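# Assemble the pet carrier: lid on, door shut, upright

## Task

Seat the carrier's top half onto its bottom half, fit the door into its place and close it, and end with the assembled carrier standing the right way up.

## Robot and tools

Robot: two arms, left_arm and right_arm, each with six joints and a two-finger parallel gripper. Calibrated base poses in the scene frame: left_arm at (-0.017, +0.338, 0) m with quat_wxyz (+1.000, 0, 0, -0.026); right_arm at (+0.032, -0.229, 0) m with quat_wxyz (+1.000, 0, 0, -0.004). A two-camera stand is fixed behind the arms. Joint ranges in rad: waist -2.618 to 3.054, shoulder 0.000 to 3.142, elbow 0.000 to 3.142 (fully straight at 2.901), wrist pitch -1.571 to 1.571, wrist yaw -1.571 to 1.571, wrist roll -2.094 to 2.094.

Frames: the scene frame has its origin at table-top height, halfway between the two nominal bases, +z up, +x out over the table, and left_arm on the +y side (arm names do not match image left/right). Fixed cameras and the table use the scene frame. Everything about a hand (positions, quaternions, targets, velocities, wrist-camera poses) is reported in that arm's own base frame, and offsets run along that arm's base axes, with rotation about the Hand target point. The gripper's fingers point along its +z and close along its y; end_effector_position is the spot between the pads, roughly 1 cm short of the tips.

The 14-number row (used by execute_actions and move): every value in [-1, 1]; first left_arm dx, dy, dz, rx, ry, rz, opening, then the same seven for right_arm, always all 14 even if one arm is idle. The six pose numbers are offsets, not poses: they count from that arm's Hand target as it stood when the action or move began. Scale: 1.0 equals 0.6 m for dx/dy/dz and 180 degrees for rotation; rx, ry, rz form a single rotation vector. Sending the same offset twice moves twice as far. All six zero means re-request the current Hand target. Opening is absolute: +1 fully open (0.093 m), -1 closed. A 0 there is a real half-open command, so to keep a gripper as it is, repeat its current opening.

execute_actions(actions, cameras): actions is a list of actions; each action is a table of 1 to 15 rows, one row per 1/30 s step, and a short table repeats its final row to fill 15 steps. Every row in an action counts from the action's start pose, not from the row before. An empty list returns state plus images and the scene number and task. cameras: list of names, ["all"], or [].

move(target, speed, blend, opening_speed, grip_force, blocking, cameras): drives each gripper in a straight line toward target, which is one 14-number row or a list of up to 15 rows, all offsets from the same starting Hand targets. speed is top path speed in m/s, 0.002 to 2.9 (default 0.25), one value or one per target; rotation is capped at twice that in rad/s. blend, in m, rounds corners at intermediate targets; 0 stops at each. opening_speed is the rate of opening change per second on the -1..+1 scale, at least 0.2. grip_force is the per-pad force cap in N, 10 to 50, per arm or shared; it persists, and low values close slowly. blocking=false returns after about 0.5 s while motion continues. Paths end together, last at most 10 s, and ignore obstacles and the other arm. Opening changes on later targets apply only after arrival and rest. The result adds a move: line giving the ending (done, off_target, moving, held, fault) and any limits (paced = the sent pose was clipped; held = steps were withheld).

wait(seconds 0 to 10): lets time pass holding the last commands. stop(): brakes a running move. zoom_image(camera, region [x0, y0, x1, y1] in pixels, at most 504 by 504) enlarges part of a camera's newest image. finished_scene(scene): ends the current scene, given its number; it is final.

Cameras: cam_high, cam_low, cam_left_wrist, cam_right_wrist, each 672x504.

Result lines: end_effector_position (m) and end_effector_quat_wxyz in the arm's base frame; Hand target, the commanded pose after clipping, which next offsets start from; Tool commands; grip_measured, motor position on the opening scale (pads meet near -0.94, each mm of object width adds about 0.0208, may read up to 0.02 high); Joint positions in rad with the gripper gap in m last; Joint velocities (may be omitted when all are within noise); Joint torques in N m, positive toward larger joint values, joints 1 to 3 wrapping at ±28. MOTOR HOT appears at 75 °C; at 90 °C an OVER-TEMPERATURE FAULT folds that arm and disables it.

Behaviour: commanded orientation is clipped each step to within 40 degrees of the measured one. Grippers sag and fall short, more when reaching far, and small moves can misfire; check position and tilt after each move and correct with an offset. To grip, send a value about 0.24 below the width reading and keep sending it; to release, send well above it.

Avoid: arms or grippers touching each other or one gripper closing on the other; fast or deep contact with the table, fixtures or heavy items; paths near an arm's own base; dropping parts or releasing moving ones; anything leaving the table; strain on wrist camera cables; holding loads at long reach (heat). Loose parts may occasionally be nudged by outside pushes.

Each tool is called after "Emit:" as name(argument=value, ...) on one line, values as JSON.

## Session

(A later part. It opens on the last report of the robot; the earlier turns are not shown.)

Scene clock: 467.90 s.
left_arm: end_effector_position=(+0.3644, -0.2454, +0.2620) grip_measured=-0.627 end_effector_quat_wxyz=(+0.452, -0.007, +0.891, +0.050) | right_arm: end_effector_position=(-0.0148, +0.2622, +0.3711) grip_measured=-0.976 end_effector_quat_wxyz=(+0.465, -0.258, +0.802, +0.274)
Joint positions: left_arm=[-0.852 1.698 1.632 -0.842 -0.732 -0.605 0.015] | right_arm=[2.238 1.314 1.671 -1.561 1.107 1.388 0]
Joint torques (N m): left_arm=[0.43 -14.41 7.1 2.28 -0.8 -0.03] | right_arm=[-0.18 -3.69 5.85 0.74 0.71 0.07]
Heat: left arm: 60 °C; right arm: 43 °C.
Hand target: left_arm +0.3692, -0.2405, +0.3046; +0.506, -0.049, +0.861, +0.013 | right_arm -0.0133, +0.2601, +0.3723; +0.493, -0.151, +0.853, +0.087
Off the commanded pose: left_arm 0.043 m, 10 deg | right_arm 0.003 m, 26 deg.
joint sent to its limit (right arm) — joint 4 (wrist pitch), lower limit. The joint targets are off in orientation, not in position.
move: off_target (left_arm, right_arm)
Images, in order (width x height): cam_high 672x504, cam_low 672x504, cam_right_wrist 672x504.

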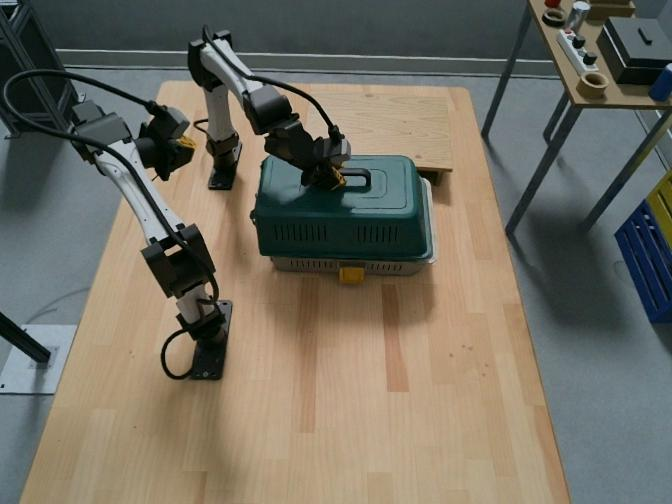

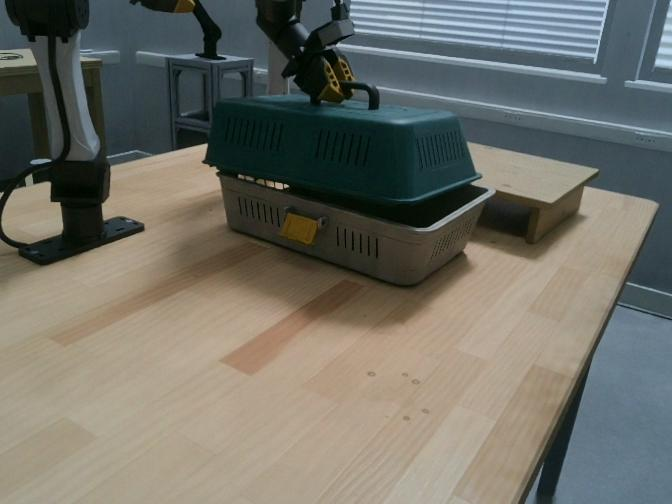

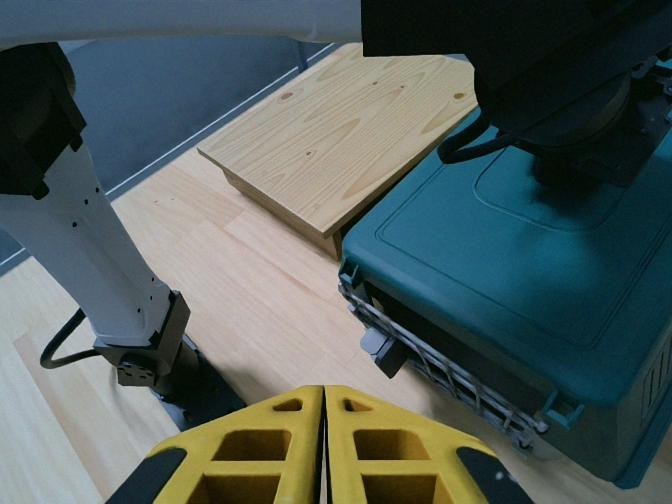

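Emit:
move(target=[[0,0.0,0.06,0,-0.0,0,-1,0,0,0,0,0,0,-1],[0.06,0.0,0.06,0,-0.0,0,-1,0,0,0,0,0,0,-1]], cameras=["cam_high","cam_low","cam_right_wrist"], speed=0.06)

Emit:
zoom_image(camera="cam_right_wrist", region=[320, 160, 640, 460])

Emit:
zoom_image(camera="cam_high", region=[230, 140, 470, 300])

Scene clock: 475.23 s.
left_arm: end_effector_position=(+0.3894, -0.2340, +0.2993) grip_measured=-0.627 end_effector_quat_wxyz=(+0.452, -0.019, +0.890, +0.047) | right_arm: end_effector_position=(-0.0148, +0.2622, +0.3711) grip_measured=-0.976 end_effector_quat_wxyz=(+0.465, -0.258, +0.802, +0.274)
Joint positions: left_arm=[-0.78 1.764 1.854 -0.955 -0.691 -0.559 0.015] | right_arm=[2.238 1.314 1.671 -1.561 1.107 1.388 0]
Joint torques (N m): left_arm=[0.35 -9.81 11.66 2.43 -0.61 0.26] | right_arm=[-0.18 -3.7 5.85 0.74 0.71 0.07]
Heat: left arm: 59 °C; right arm: 43 °C.
Hand target: left_arm +0.4053, -0.2404, +0.3407; +0.506, -0.049, +0.861, +0.013 | right_arm -0.0133, +0.2601, +0.3723; +0.493, -0.151, +0.853, +0.087
Off the commanded pose: left_arm 0.045 m, 9 deg | right_arm 0.003 m, 26 deg.
joint sent to its limit (right arm) — joint 4 (wrist pitch), lower limit. The joint targets are off in orientation, not in position.
move: off_target (left_arm, right_arm)
Images, in order (width x height): cam_high 672x504, cam_low 672x504, cam_right_wrist 672x504.

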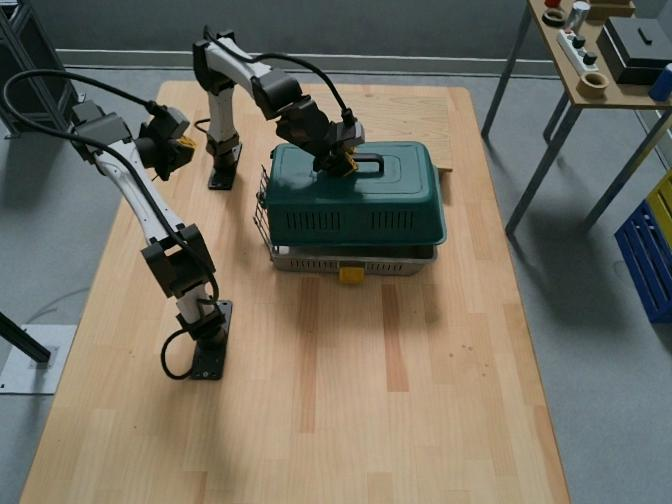

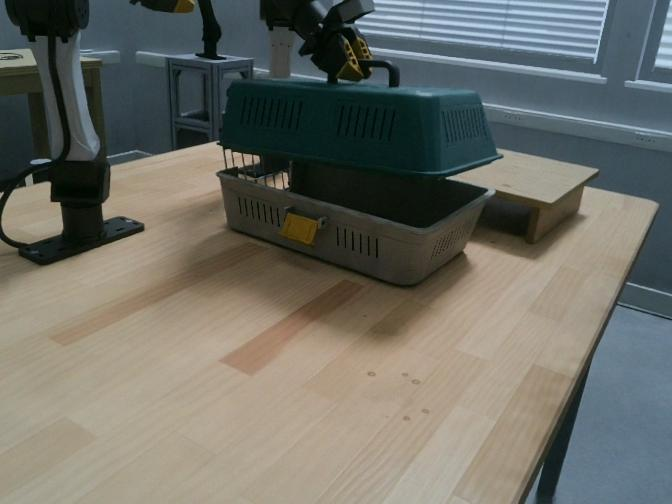

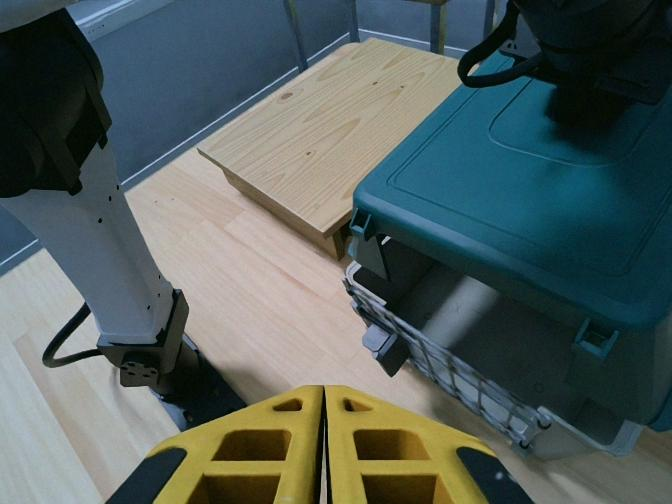

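Scaled by 1.575 from the camera's 672x504 image, which has a finer 960x720 frame.

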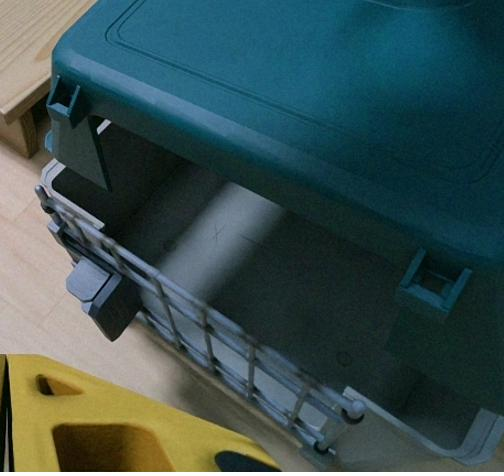

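Scaled by 2.100 from the camera's 672x504 image, which has a finer 960x720 frame.

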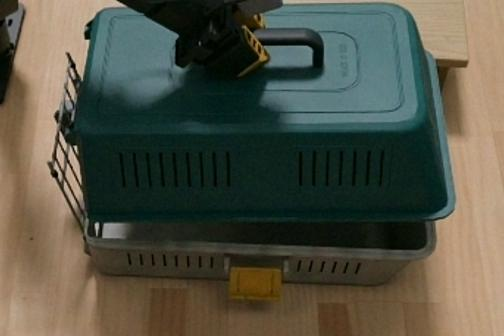

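Emit:
move(target=[[0,0,0,0,0,0,-1,0.0,0.03,-0.05,0.0243,-0.0168,0.3885,-1],[0,0,0,0,0,0,-1,0.025,0.1,-0.24,0.0243,-0.0168,0.3885,-1]], cameras=["cam_high","cam_low","cam_right_wrist"], speed=0.2, blend=0.03)

Emit:
zoom_image(camera="cam_high", region=[150, 120, 390, 300])

Scene clock: 492.70 s.
left_arm: end_effector_position=(+0.3894, -0.2341, +0.2992) grip_measured=-0.627 end_effector_quat_wxyz=(+0.452, -0.019, +0.891, +0.047) | right_arm: end_effector_position=(+0.0018, +0.3175, +0.2287) grip_measured=-0.976 end_effector_quat_wxyz=(-0.377, +0.595, -0.602, -0.376)
Joint positions: left_arm=[-0.78 1.764 1.854 -0.955 -0.691 -0.559 0.015] | right_arm=[1.566 0.859 0.698 -0.286 0.001 0.005 0]
Joint torques (N m): left_arm=[0.28 -9.91 11.74 2.42 -0.64 0.27] | right_arm=[-0.7 -1.13 7.56 2.24 -0.12 -0.16]
Heat: left arm: 63 °C; right arm: 43 °C.
Hand target: left_arm +0.4053, -0.2405, +0.3407; +0.506, -0.049, +0.861, +0.013 | right_arm +0.0017, +0.3201, +0.2282; -0.380, +0.596, -0.596, -0.380
Off the commanded pose: left_arm 0.045 m, 9 deg | right_arm 0.003 m, 1 deg.
move: off_target (left_arm)
Images, in order (width x height): cam_high 672x504, cam_low 672x504, cam_right_wrist 672x504.

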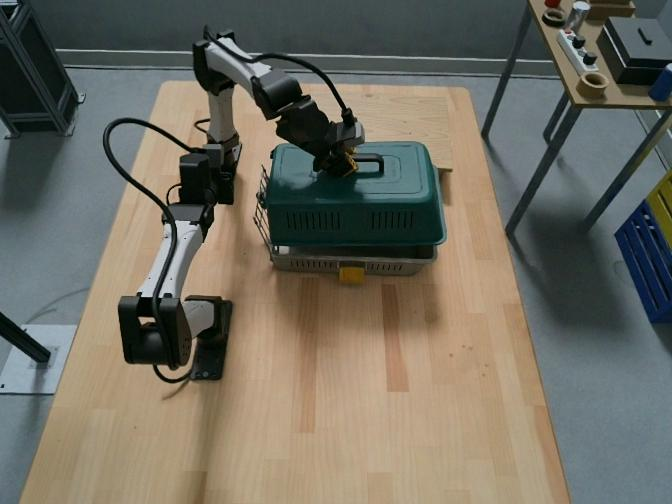

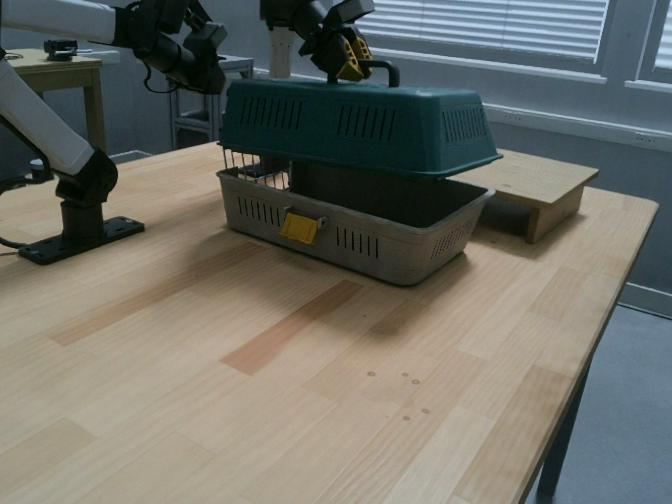

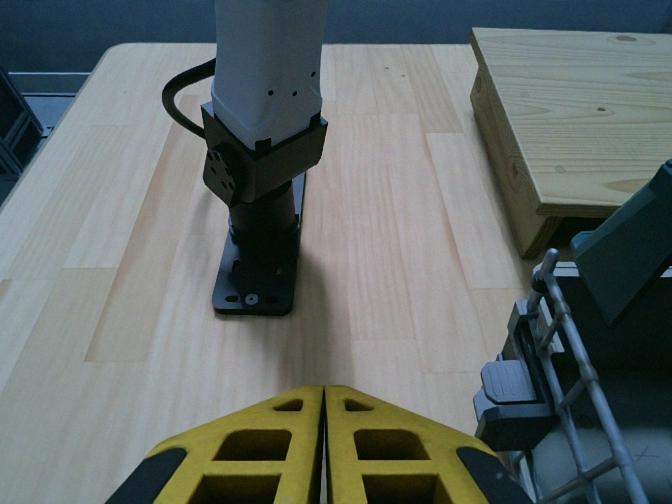

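Scaled by 2.100 from the camera's 672x504 image, which has a finer 960x720 frame.

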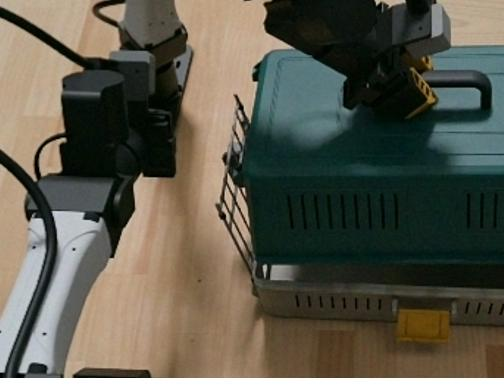

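Emit:
move(target=[[0,0,0,0,0,0,-1,0.045,0.0,-0.055,0,0,0,-1],[0,0,0,0,0,0,-1,0.1,0.0,-0.055,0,0,0,-1]], cameras=["cam_high","cam_right_wrist"], speed=0.06)

Emit:
zoom_image(camera="cam_high", region=[150, 120, 390, 300])

Scene clock: 501.00 s.
left_arm: end_effector_position=(+0.3894, -0.2341, +0.2992) grip_measured=-0.627 end_effector_quat_wxyz=(+0.452, -0.019, +0.891, +0.047) | right_arm: end_effector_position=(+0.0604, +0.3163, +0.1875) grip_measured=-0.976 end_effector_quat_wxyz=(-0.370, +0.596, -0.607, -0.375)
Joint positions: left_arm=[-0.78 1.764 1.854 -0.955 -0.691 -0.559 0.015] | right_arm=[1.223 0.919 0.575 -0.144 -0.308 -0.144 0]
Joint torques (N m): left_arm=[0.31 -9.94 11.71 2.42 -0.65 0.26] | right_arm=[-0.69 -1.59 9.32 2.15 -0.22 -0.17]
Heat: left arm: 65 °C; right arm: 44 °C.
Hand target: left_arm +0.4053, -0.2405, +0.3407; +0.506, -0.049, +0.861, +0.013 | right_arm +0.0617, +0.3201, +0.1953; -0.380, +0.597, -0.596, -0.380
Off the commanded pose: left_arm 0.045 m, 9 deg | right_arm 0.009 m, 2 deg.
move: off_target (left_arm)
Images, in order (width x height): cam_high 672x504, cam_right_wrist 672x504.

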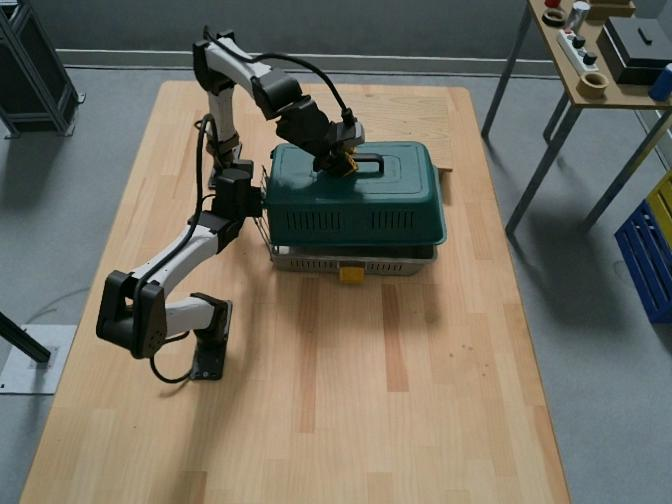

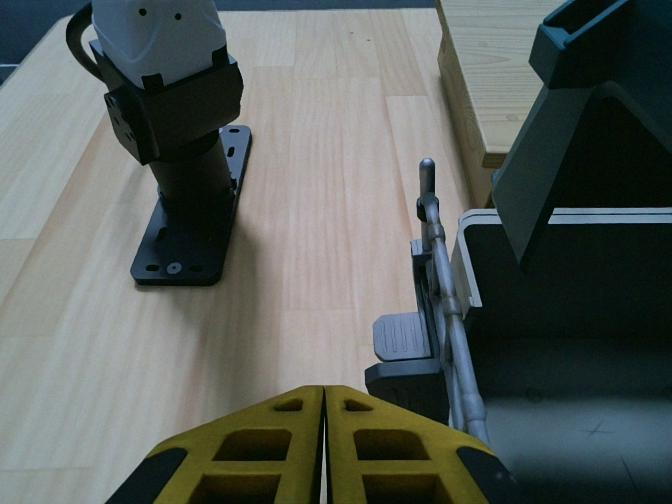

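Scaled by 2.100 from the camera's 672x504 image, which has a finer 960x720 frame.

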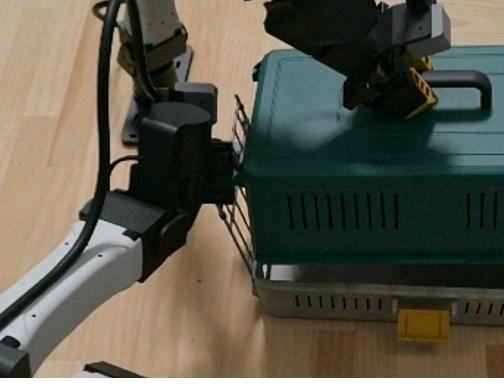

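Emit:
move(target=[0,0,0,0,0,0,-1,0.02,0.0,0.01,0,0,0,-1], cameras=["cam_right_wrist"], speed=0.04)

Scene clock: 506.90 s.
left_arm: end_effector_position=(+0.3894, -0.2341, +0.2992) grip_measured=-0.627 end_effector_quat_wxyz=(+0.452, -0.019, +0.891, +0.047) | right_arm: end_effector_position=(+0.0715, +0.3161, +0.1886) grip_measured=-0.976 end_effector_quat_wxyz=(-0.370, +0.595, -0.605, -0.377)
Joint positions: left_arm=[-0.78 1.764 1.854 -0.955 -0.691 -0.559 0.015] | right_arm=[1.162 0.939 0.585 -0.139 -0.365 -0.173 0]
Joint torques (N m): left_arm=[0.39 -9.78 11.64 2.43 -0.61 0.25] | right_arm=[-0.73 -1.68 11.58 1.89 -0.21 -0.19]
Heat: left arm: 66 °C; right arm: 45 °C.
Hand target: left_arm +0.4053, -0.2405, +0.3407; +0.506, -0.049, +0.861, +0.013 | right_arm +0.0738, +0.3201, +0.2013; -0.380, +0.596, -0.596, -0.380
Off the commanded pose: left_arm 0.045 m, 9 deg | right_arm 0.013 m, 2 deg.
move: off_target (left_arm, right_arm)
Images, in order (width x height): cam_right_wrist 672x504.

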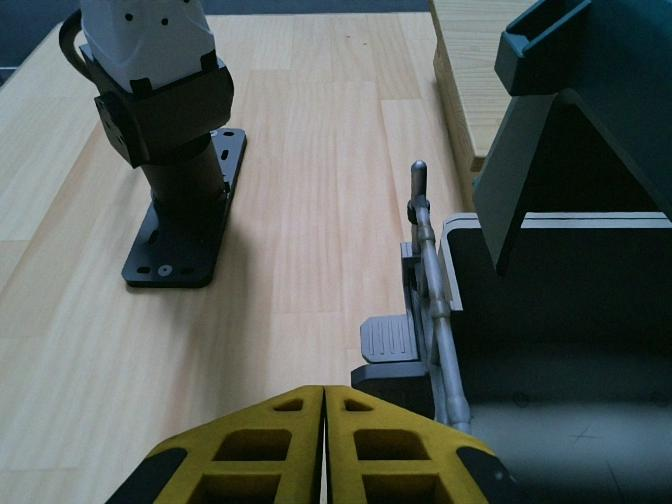

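Emit:
move(target=[0,0,0,0,0,0,-1,0.026,0.0,0.0,0,0,0,-1], cameras=["cam_right_wrist","cam_high"], speed=0.04)

Emit:
zoom_image(camera="cam_high", region=[230, 140, 470, 300])

Scene clock: 514.33 s.
left_arm: end_effector_position=(+0.3932, -0.2335, +0.3055) grip_measured=-0.627 end_effector_quat_wxyz=(+0.460, -0.025, +0.887, +0.041) | right_arm: end_effector_position=(+0.0837, +0.3164, +0.1899) grip_measured=-0.976 end_effector_quat_wxyz=(-0.368, +0.599, -0.601, -0.381)
Joint positions: left_arm=[-0.773 1.764 1.865 -0.94 -0.691 -0.556 0.015] | right_arm=[1.09 0.972 0.605 -0.139 -0.442 -0.214 0]
Joint torques (N m): left_arm=[-0.02 -9.28 11.07 2.32 -0.63 0.25] | right_arm=[-1.09 -1.7 11.43 1.86 -0.15 -0.14]
Heat: left arm: 67 °C; right arm: 47 °C.
Hand target: left_arm +0.4052, -0.2405, +0.3406; +0.506, -0.049, +0.861, +0.013 | right_arm +0.0894, +0.3201, +0.2013; -0.380, +0.596, -0.596, -0.380
Off the commanded pose: left_arm 0.038 m, 7 deg | right_arm 0.013 m, 1 deg.
move: off_target (left_arm, right_arm)
Images, in order (width x height): cam_high 672x504, cam_right_wrist 672x504.

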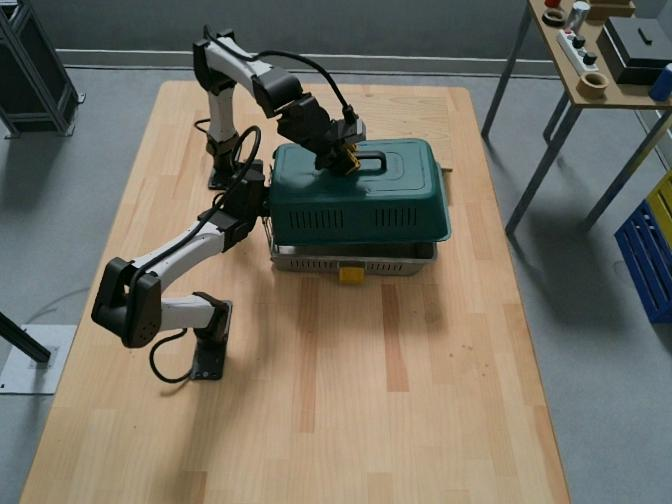

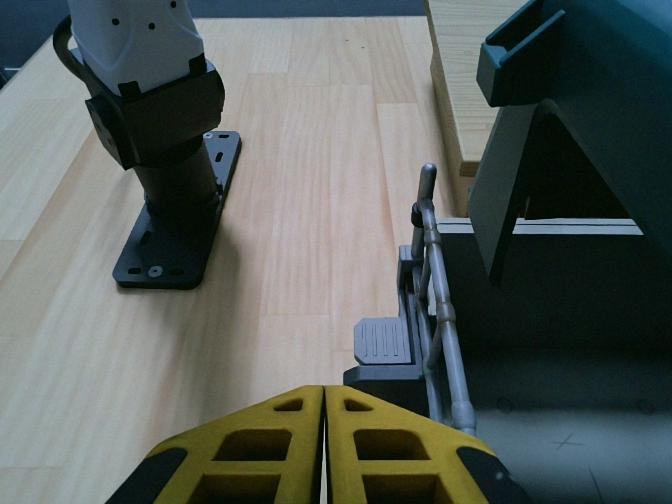

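Scaled by 2.100 from the camera's 672x504 image, which has a finer 960x720 frame.

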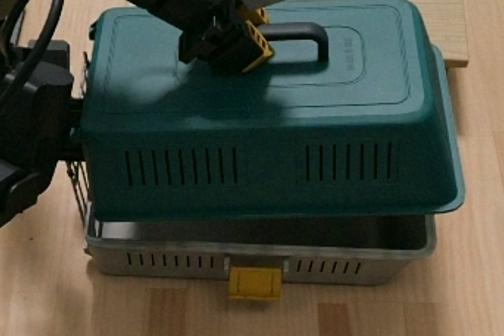

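Emit:
move(target=[[0,0,0,0,0,0,-1,-0.05,0.0,0.0,0,0,0,-1],[0,0,0,0,0,0,-1,-0.05,-0.11,-0.01,0,0,0,-1],[0,0,0,0,0,0,-1,-0.005,-0.11,-0.01,0,0,0,-1]], cameras=["cam_right_wrist","cam_high"], speed=0.06, blend=0.01)

Emit:
zoom_image(camera="cam_high", region=[230, 140, 470, 300])

NO LINK: the link to the robot was lost, through no command of yours. Nothing of this call was sent. You have no control until a person gives it back. Your reply's later calls are not run. To wait, call execute_actions with no actions. The wait itself costs no score and uses none of the scene's actions.

NO LINK: the link to the robot is lost, so no picture can be shown. You have no control until a person gives it back. To wait, call execute_actions with no actions.

Emit:
execute_actions(actions=[])

NO LINK, STILL. Call execute_actions again with no actions.

Emit:
execute_actions(actions=[])

Emit:
execute_actions(actions=[])

Emit:
execute_actions(actions=[])

Emit:
execute_actions(actions=[])

NO LINK, STILL. Call execute_actions again with no actions.

not run: an earlier result of this reply reported a stop or a fault. Calls in your next reply go to the robot.

not run: an earlier result of this reply reported a stop or a fault. Calls in your next reply go to the robot.

not run: an earlier result of this reply reported a stop or a fault. Calls in your next reply go to the robot.

Emit:
execute_actions(actions=[])

NO LINK, STILL. Call execute_actions again with no actions.

Emit:
execute_actions(actions=[])

NO LINK, STILL. Call execute_actions again with no actions.

Emit:
execute_actions(actions=[])

Scene clock: 592.57 s.
left_arm: end_effector_position=(+0.3925, -0.2317, +0.2981) grip_measured=-0.627 end_effector_quat_wxyz=(+0.450, -0.021, +0.892, +0.049) | right_arm: end_effector_position=(+0.0809, +0.3165, +0.1899) grip_measured=-0.976 end_effector_quat_wxyz=(-0.364, +0.601, -0.598, -0.386)
Joint positions: left_arm=[-0.769 1.77 1.859 -0.956 -0.685 -0.556 0.015] | right_arm=[1.092 0.972 0.605 -0.141 -0.455 -0.214 0]
Joint velocities: within noise
Joint torques (N m): left_arm=[-0.16 -9.55 7.06 1.72 -0.41 0.2] | right_arm=[-0.38 -2.48 8.31 1.91 -0.04 -0.06]
Heat: left arm: 61 °C; right arm: 47 °C.
Hand target: left_arm +0.3932, -0.2336, +0.3054; +0.460, -0.025, +0.887, +0.041 | right_arm +0.0837, +0.3164, +0.1899; -0.368, +0.599, -0.601, -0.381
Tool commands: left_gripper/opening=-1.0 right_gripper/opening=-1.0
CONTROL GIVEN BACK BY A PERSON. The link is back. The arms hold where they stopped. Where a move or wait says "fault", it means the lost link, not a fault of the arm. Commands run again from your next reply on.

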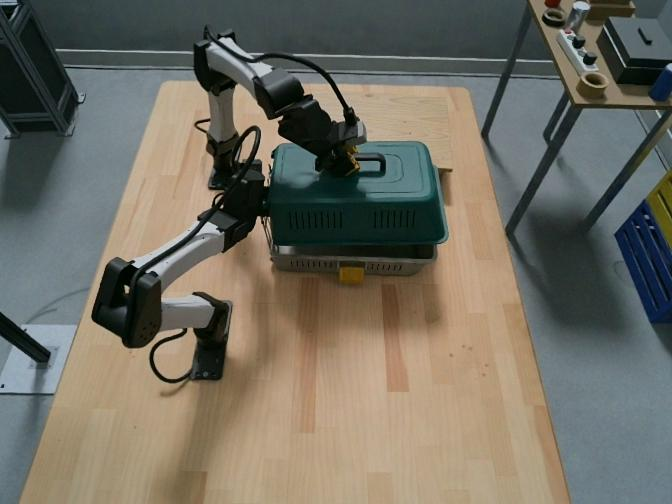

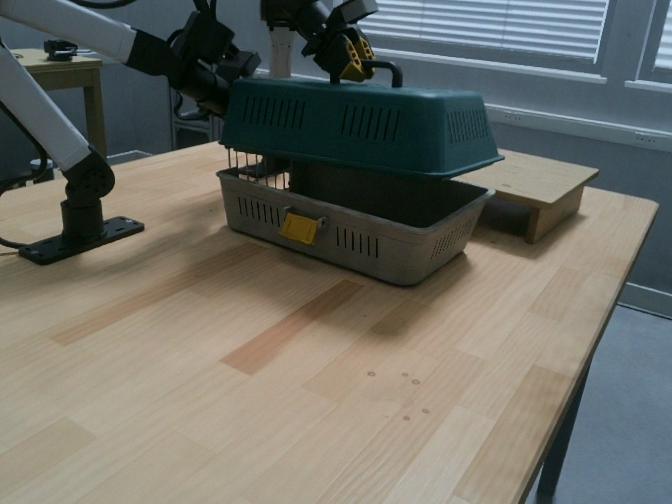

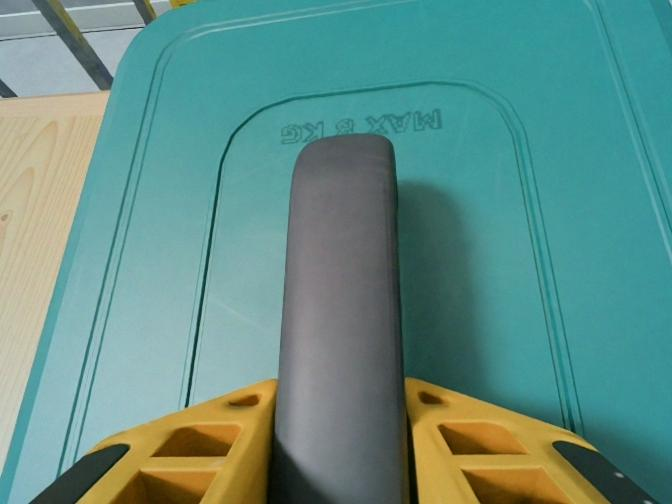

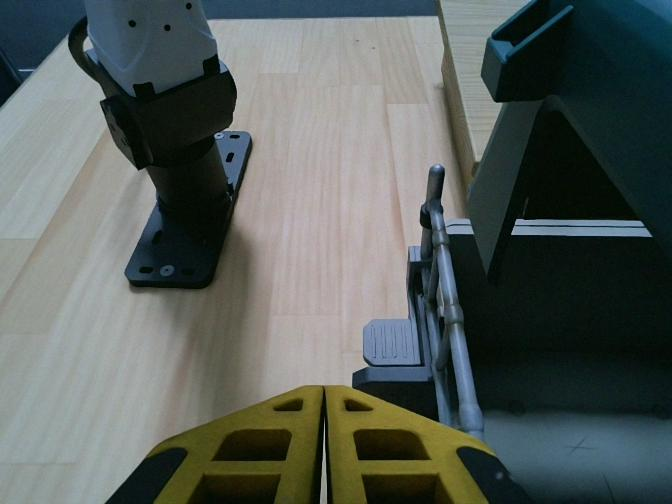

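Emit:
move(target=[[0,0,0,0,0,0,-1,-0.04,0.0,0.0,0,0,0,-1],[0,0,0,0,0,0,-1,-0.04,-0.11,0.0,0,0,0,-1],[0,0,0,0,0,0,-1,0.0,-0.11,0.0,0,0,0,-1]], cameras=["cam_right_wrist","cam_high"], speed=0.08, blend=0.01)

Emit:
zoom_image(camera="cam_high", region=[230, 140, 470, 300])

Scene clock: 598.00 s.
left_arm: end_effector_position=(+0.3861, -0.2308, +0.2890) grip_measured=-0.627 end_effector_quat_wxyz=(+0.431, -0.014, +0.901, +0.052) | right_arm: end_effector_position=(+0.0819, +0.2502, +0.1863) grip_measured=-0.976 end_effector_quat_wxyz=(-0.365, +0.597, -0.603, -0.383)
Joint positions: left_arm=[-0.771 1.77 1.854 -0.997 -0.663 -0.569 0.015] | right_arm=[0.863 0.693 0.527 -0.415 -0.64 -0.345 0]
Joint torques (N m): left_arm=[-0.02 -9.62 7.5 2 -0.61 0.24] | right_arm=[-0.84 0.32 9.55 1.71 -0.29 -0.17]
Heat: left arm: 61 °C; right arm: 47 °C.
Hand target: left_arm +0.3933, -0.2336, +0.3054; +0.460, -0.025, +0.887, +0.041 | right_arm +0.0837, +0.2504, +0.1898; -0.368, +0.599, -0.601, -0.381
Off the commanded pose: left_arm 0.018 m, 4 deg | right_arm 0.004 m, 0 deg.
CONTROL GIVEN BACK BY A PERSON, as an earlier result said. Commands run again.
move: off_target (left_arm)
Images, in order (width x height): cam_high 672x504, cam_right_wrist 672x504.

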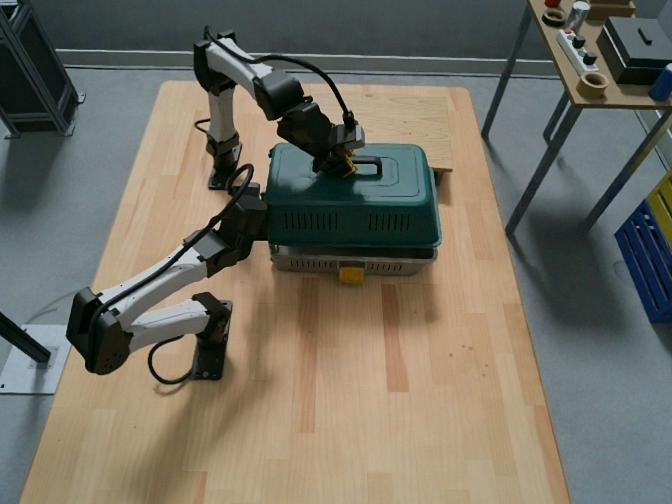

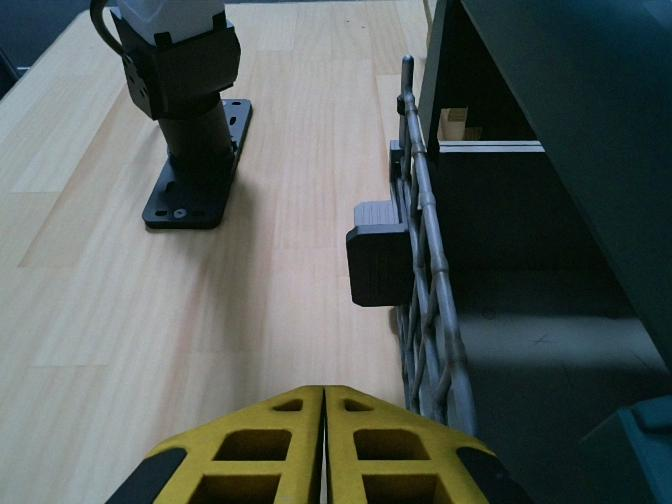

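Scaled by 2.100 from the camera's 672x504 image, which has a finer 960x720 frame.

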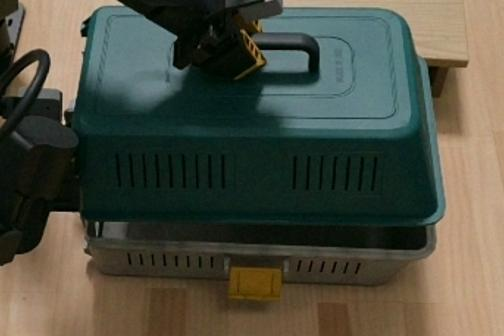

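Emit:
move(target=[0.004,0.01,-0.035,0,-0.03,0,-1,0.005,0.0,0.0,0,0,0,-1], cameras=["cam_right_wrist","cam_high","cam_low"], speed=0.04)

Emit:
zoom_image(camera="cam_high", region=[230, 140, 470, 300])

Scene clock: 610.23 s.
left_arm: end_effector_position=(+0.3910, -0.2290, +0.2569) grip_measured=-0.627 end_effector_quat_wxyz=(+0.460, -0.008, +0.886, +0.057) | right_arm: end_effector_position=(+0.0818, +0.2439, +0.1736) grip_measured=-0.976 end_effector_quat_wxyz=(-0.338, +0.594, -0.625, -0.378)
Joint positions: left_arm=[-0.772 1.705 1.597 -0.737 -0.701 -0.515 0.015] | right_arm=[0.842 0.706 0.527 -0.474 -0.646 -0.35 0]
Joint torques (N m): left_arm=[-0.01 -12.33 6.48 2.35 -0.7 0.26] | right_arm=[-0.72 -0.39 9.91 2.14 -0.39 -0.26]
Heat: left arm: 61 °C; right arm: 47 °C.
Hand target: left_arm +0.3957, -0.2275, +0.2843; +0.501, -0.027, +0.864, +0.040 | right_arm +0.0866, +0.2504, +0.1899; -0.368, +0.599, -0.600, -0.381
Off the commanded pose: left_arm 0.028 m, 6 deg | right_arm 0.018 m, 4 deg.
move: off_target (left_arm, right_arm)
Images, in order (width x height): cam_high 672x504, cam_low 672x504, cam_right_wrist 672x504.

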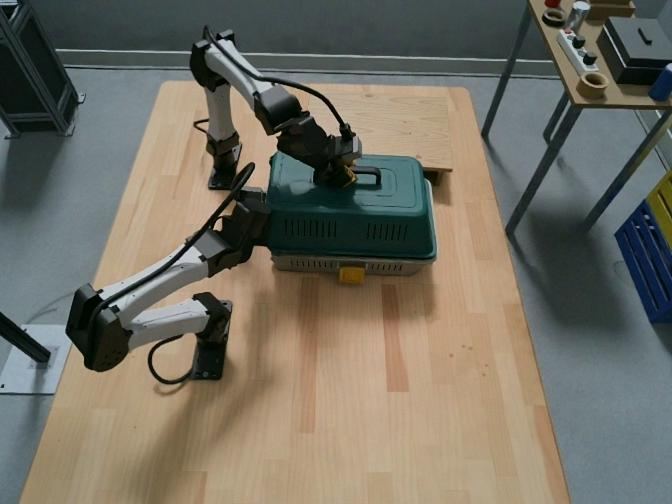

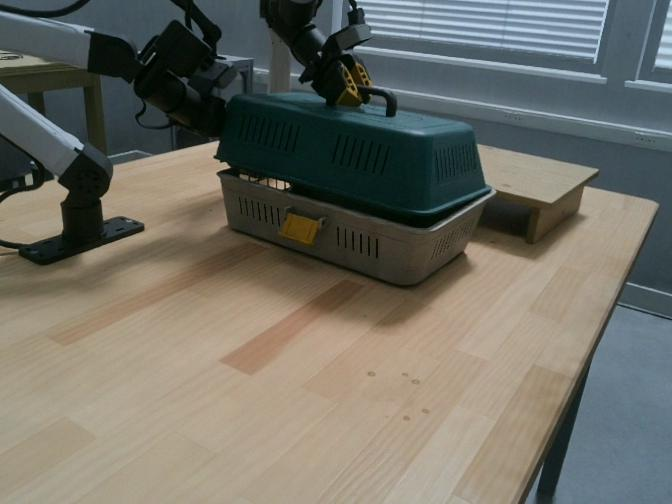

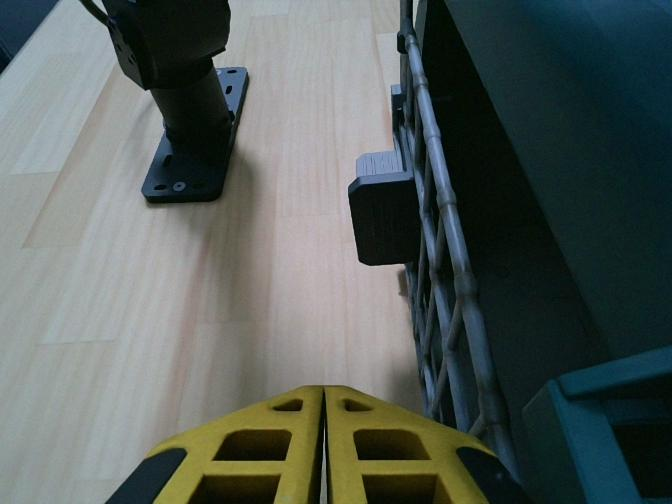

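Scaled by 2.100 from the camera's 672x504 image, which has a finer 960x720 frame.

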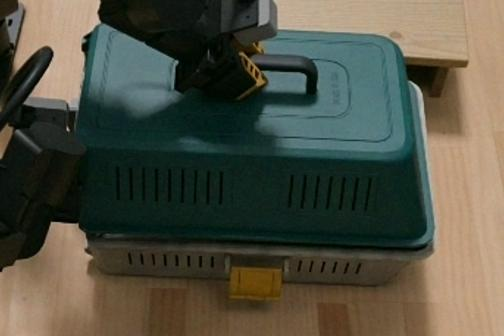

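Emit:
move(target=[[0,0,0.05,0,0,0,-1,0,0,0,0,0,0,-1],[0,0,0.05,0,0.0,0,-1,-0.067,0,0,0,0,0,-1],[0,0,0.05,0,0,0,-1,-0.144,0.083,0.03,0,0,-0.256,-1],[0,0,0.05,0,0,0,-1,-0.1,0.141,-0.042,0,0,-0.256,-1]], cameras=["cam_right_wrist","cam_high","cam_low"], speed=0.1, blend=[0.005,0.01,0.02,0])

Scene clock: 625.60 s.
left_arm: end_effector_position=(+0.3855, -0.2246, +0.2710) grip_measured=-0.627 end_effector_quat_wxyz=(+0.450, -0.001, +0.891, +0.065) | right_arm: end_effector_position=(+0.0258, +0.3344, +0.1684) grip_measured=-0.976 end_effector_quat_wxyz=(+0.489, -0.315, +0.787, +0.206)
Joint positions: left_arm=[-0.772 1.705 1.67 -0.837 -0.697 -0.51 0.015] | right_arm=[1.916 1.309 0.785 -0.334 0.955 0.774 0]
Joint torques (N m): left_arm=[-0.12 -10.99 11.38 2.17 -0.74 0.26] | right_arm=[-0.72 -4.51 6.32 1.55 0.37 -0.13]
Heat: left arm: 64 °C; right arm: 47 °C.
Hand target: left_arm +0.3957, -0.2275, +0.3144; +0.501, -0.028, +0.864, +0.040 | right_arm +0.0268, +0.3350, +0.1646; +0.488, -0.316, +0.787, +0.206
Off the commanded pose: left_arm 0.045 m, 8 deg | right_arm 0.004 m, 0 deg.
move: off_target (left_arm)
Images, in order (width x height): cam_high 672x504, cam_low 672x504, cam_right_wrist 672x504.

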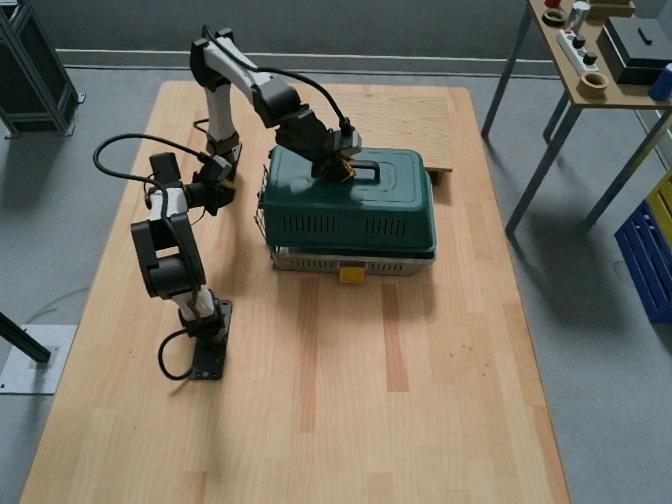

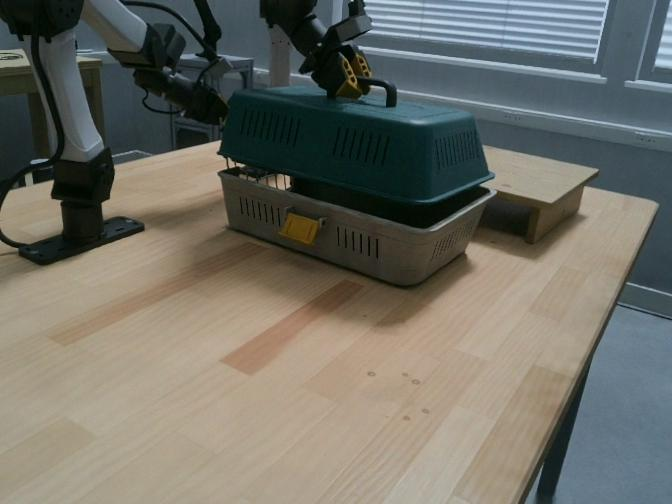

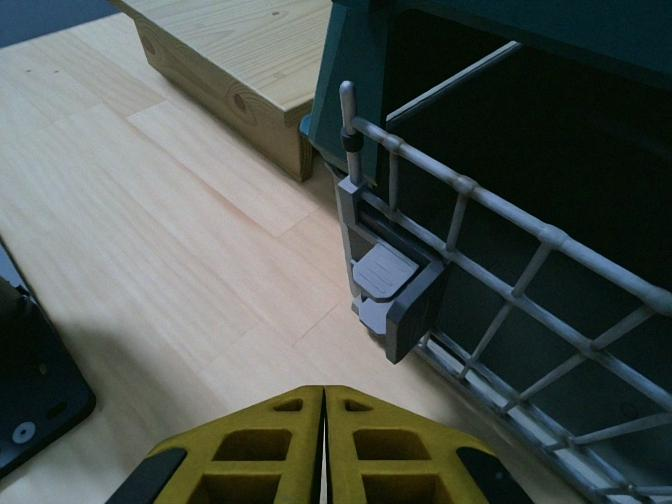

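Emit:
move(target=[[0,0,0.0,0,0,0,-1,0.05,0.017,-0.035,0,0,0,-1],[0,0,0.0,0,0,0,-1,0.097,0.017,-0.035,0,0,0,-1]], cameras=["cam_right_wrist","cam_high","cam_low"], speed=0.06, blend=0.01)

Emit:
zoom_image(camera="cam_high", region=[230, 140, 470, 300])

Scene clock: 635.57 s.
left_arm: end_effector_position=(+0.3855, -0.2246, +0.2710) grip_measured=-0.627 end_effector_quat_wxyz=(+0.450, -0.001, +0.891, +0.065) | right_arm: end_effector_position=(+0.0850, +0.3458, +0.1436) grip_measured=-0.976 end_effector_quat_wxyz=(+0.490, -0.314, +0.788, +0.199)
Joint positions: left_arm=[-0.772 1.705 1.67 -0.837 -0.697 -0.51 0.015] | right_arm=[1.671 1.324 0.651 0.002 0.785 0.517 0]
Joint torques (N m): left_arm=[-0.01 -10.84 11.48 2.14 -0.74 0.25] | right_arm=[-0.72 -6.23 6.24 1.78 0.16 -0.14]
Heat: left arm: 68 °C; right arm: 47 °C.
Hand target: left_arm +0.3957, -0.2275, +0.3144; +0.501, -0.028, +0.864, +0.040 | right_arm +0.0849, +0.3452, +0.1437; +0.488, -0.316, +0.787, +0.207
Off the commanded pose: left_arm 0.045 m, 8 deg | right_arm 0.001 m, 1 deg.
move: off_target (left_arm)
Images, in order (width x height): cam_high 672x504, cam_low 672x504, cam_right_wrist 672x504.

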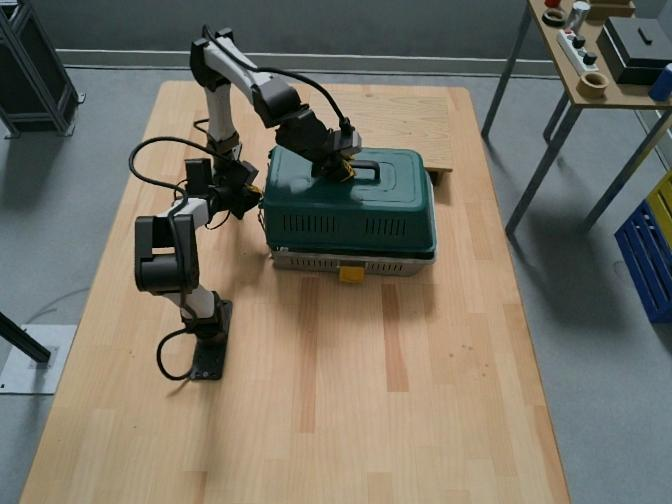

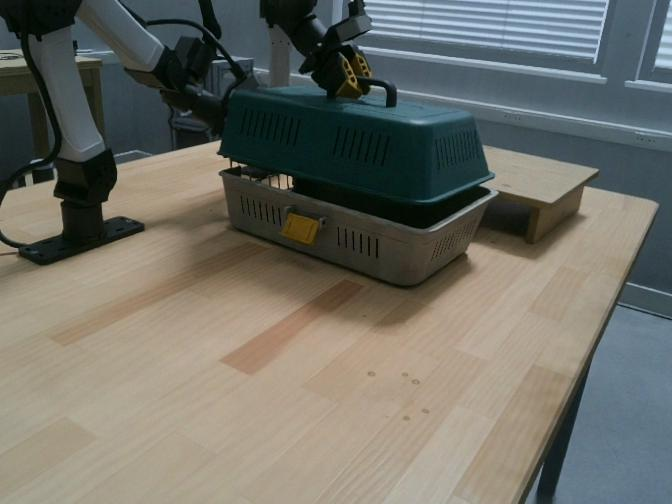

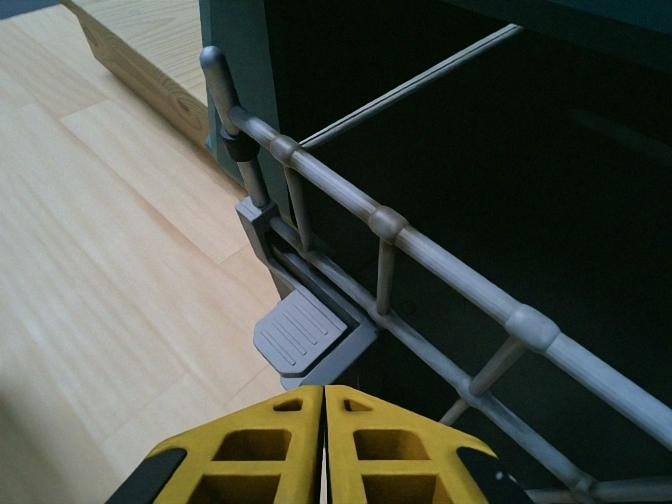

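Scaled by 2.100 from the camera's 672x504 image, which has a finer 960x720 frame.

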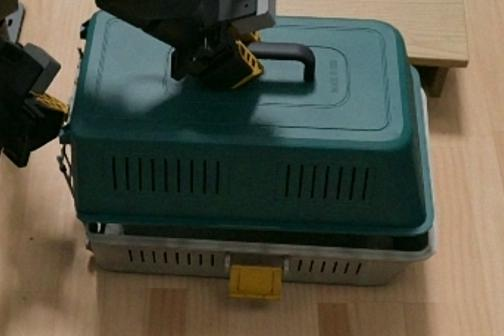

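Emit:
move(target=[[0.01,-0.012,0.0,0,0,0,-1,0.02,0.0,0.0,0,0,0,-1],[0.01,-0.012,-0.04,0,0,0,-1,0.02,0,0,0,0,0,-1]], cameras=["cam_right_wrist","cam_high","cam_low"], speed=0.04)

Emit:
zoom_image(camera="cam_high", region=[230, 140, 470, 300])

Scene clock: 648.73 s.
left_arm: end_effector_position=(+0.3922, -0.2311, +0.2622) grip_measured=-0.627 end_effector_quat_wxyz=(+0.453, +0.001, +0.889, +0.063) | right_arm: end_effector_position=(+0.0961, +0.3479, +0.1466) grip_measured=-0.976 end_effector_quat_wxyz=(+0.491, -0.312, +0.787, +0.206)
Joint positions: left_arm=[-0.772 1.726 1.652 -0.786 -0.697 -0.501 0.015] | right_arm=[1.623 1.316 0.642 0.046 0.744 0.476 0]
Joint torques (N m): left_arm=[-0.02 -10.91 7.54 2.47 -0.75 0.09] | right_arm=[-0.94 -5.97 6.08 1.74 0.12 -0.14]
Heat: left arm: 71 °C; right arm: 46 °C.
Hand target: left_arm +0.4017, -0.2347, +0.2905; +0.501, -0.028, +0.864, +0.040 | right_arm +0.0969, +0.3452, +0.1436; +0.488, -0.316, +0.787, +0.207
Off the commanded pose: left_arm 0.030 m, 8 deg | right_arm 0.004 m, 1 deg.
move: off_target (left_arm)
Images, in order (width x height): cam_high 672x504, cam_low 672x504, cam_right_wrist 672x504.

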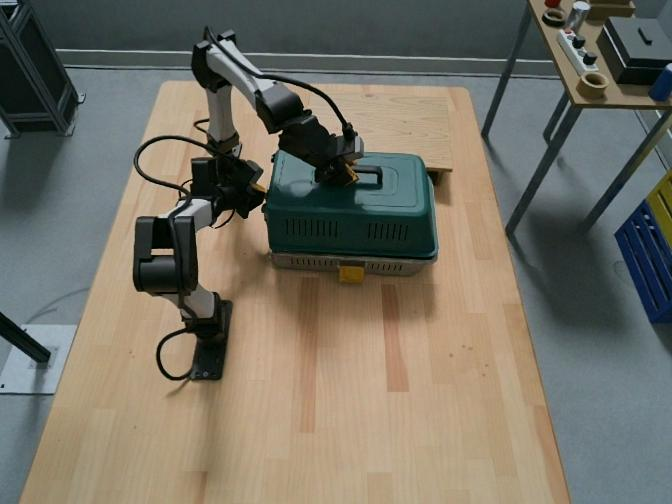

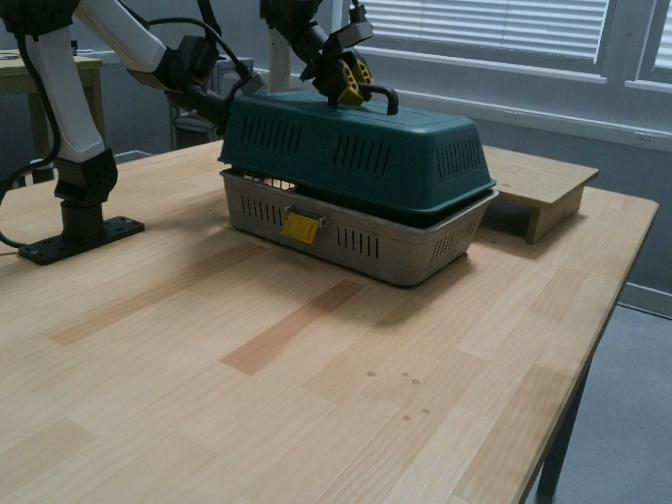

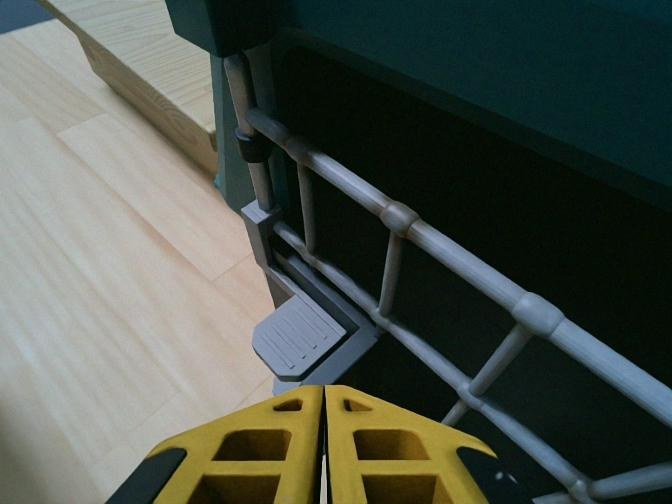

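Scaled by 2.100 from the camera's 672x504 image, which has a finer 960x720 frame.

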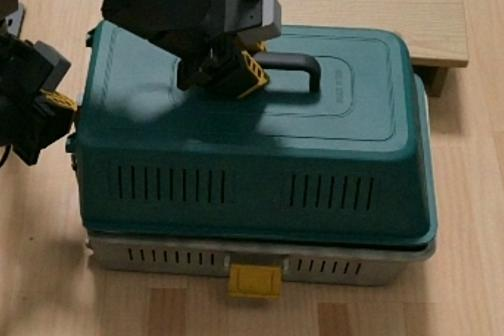

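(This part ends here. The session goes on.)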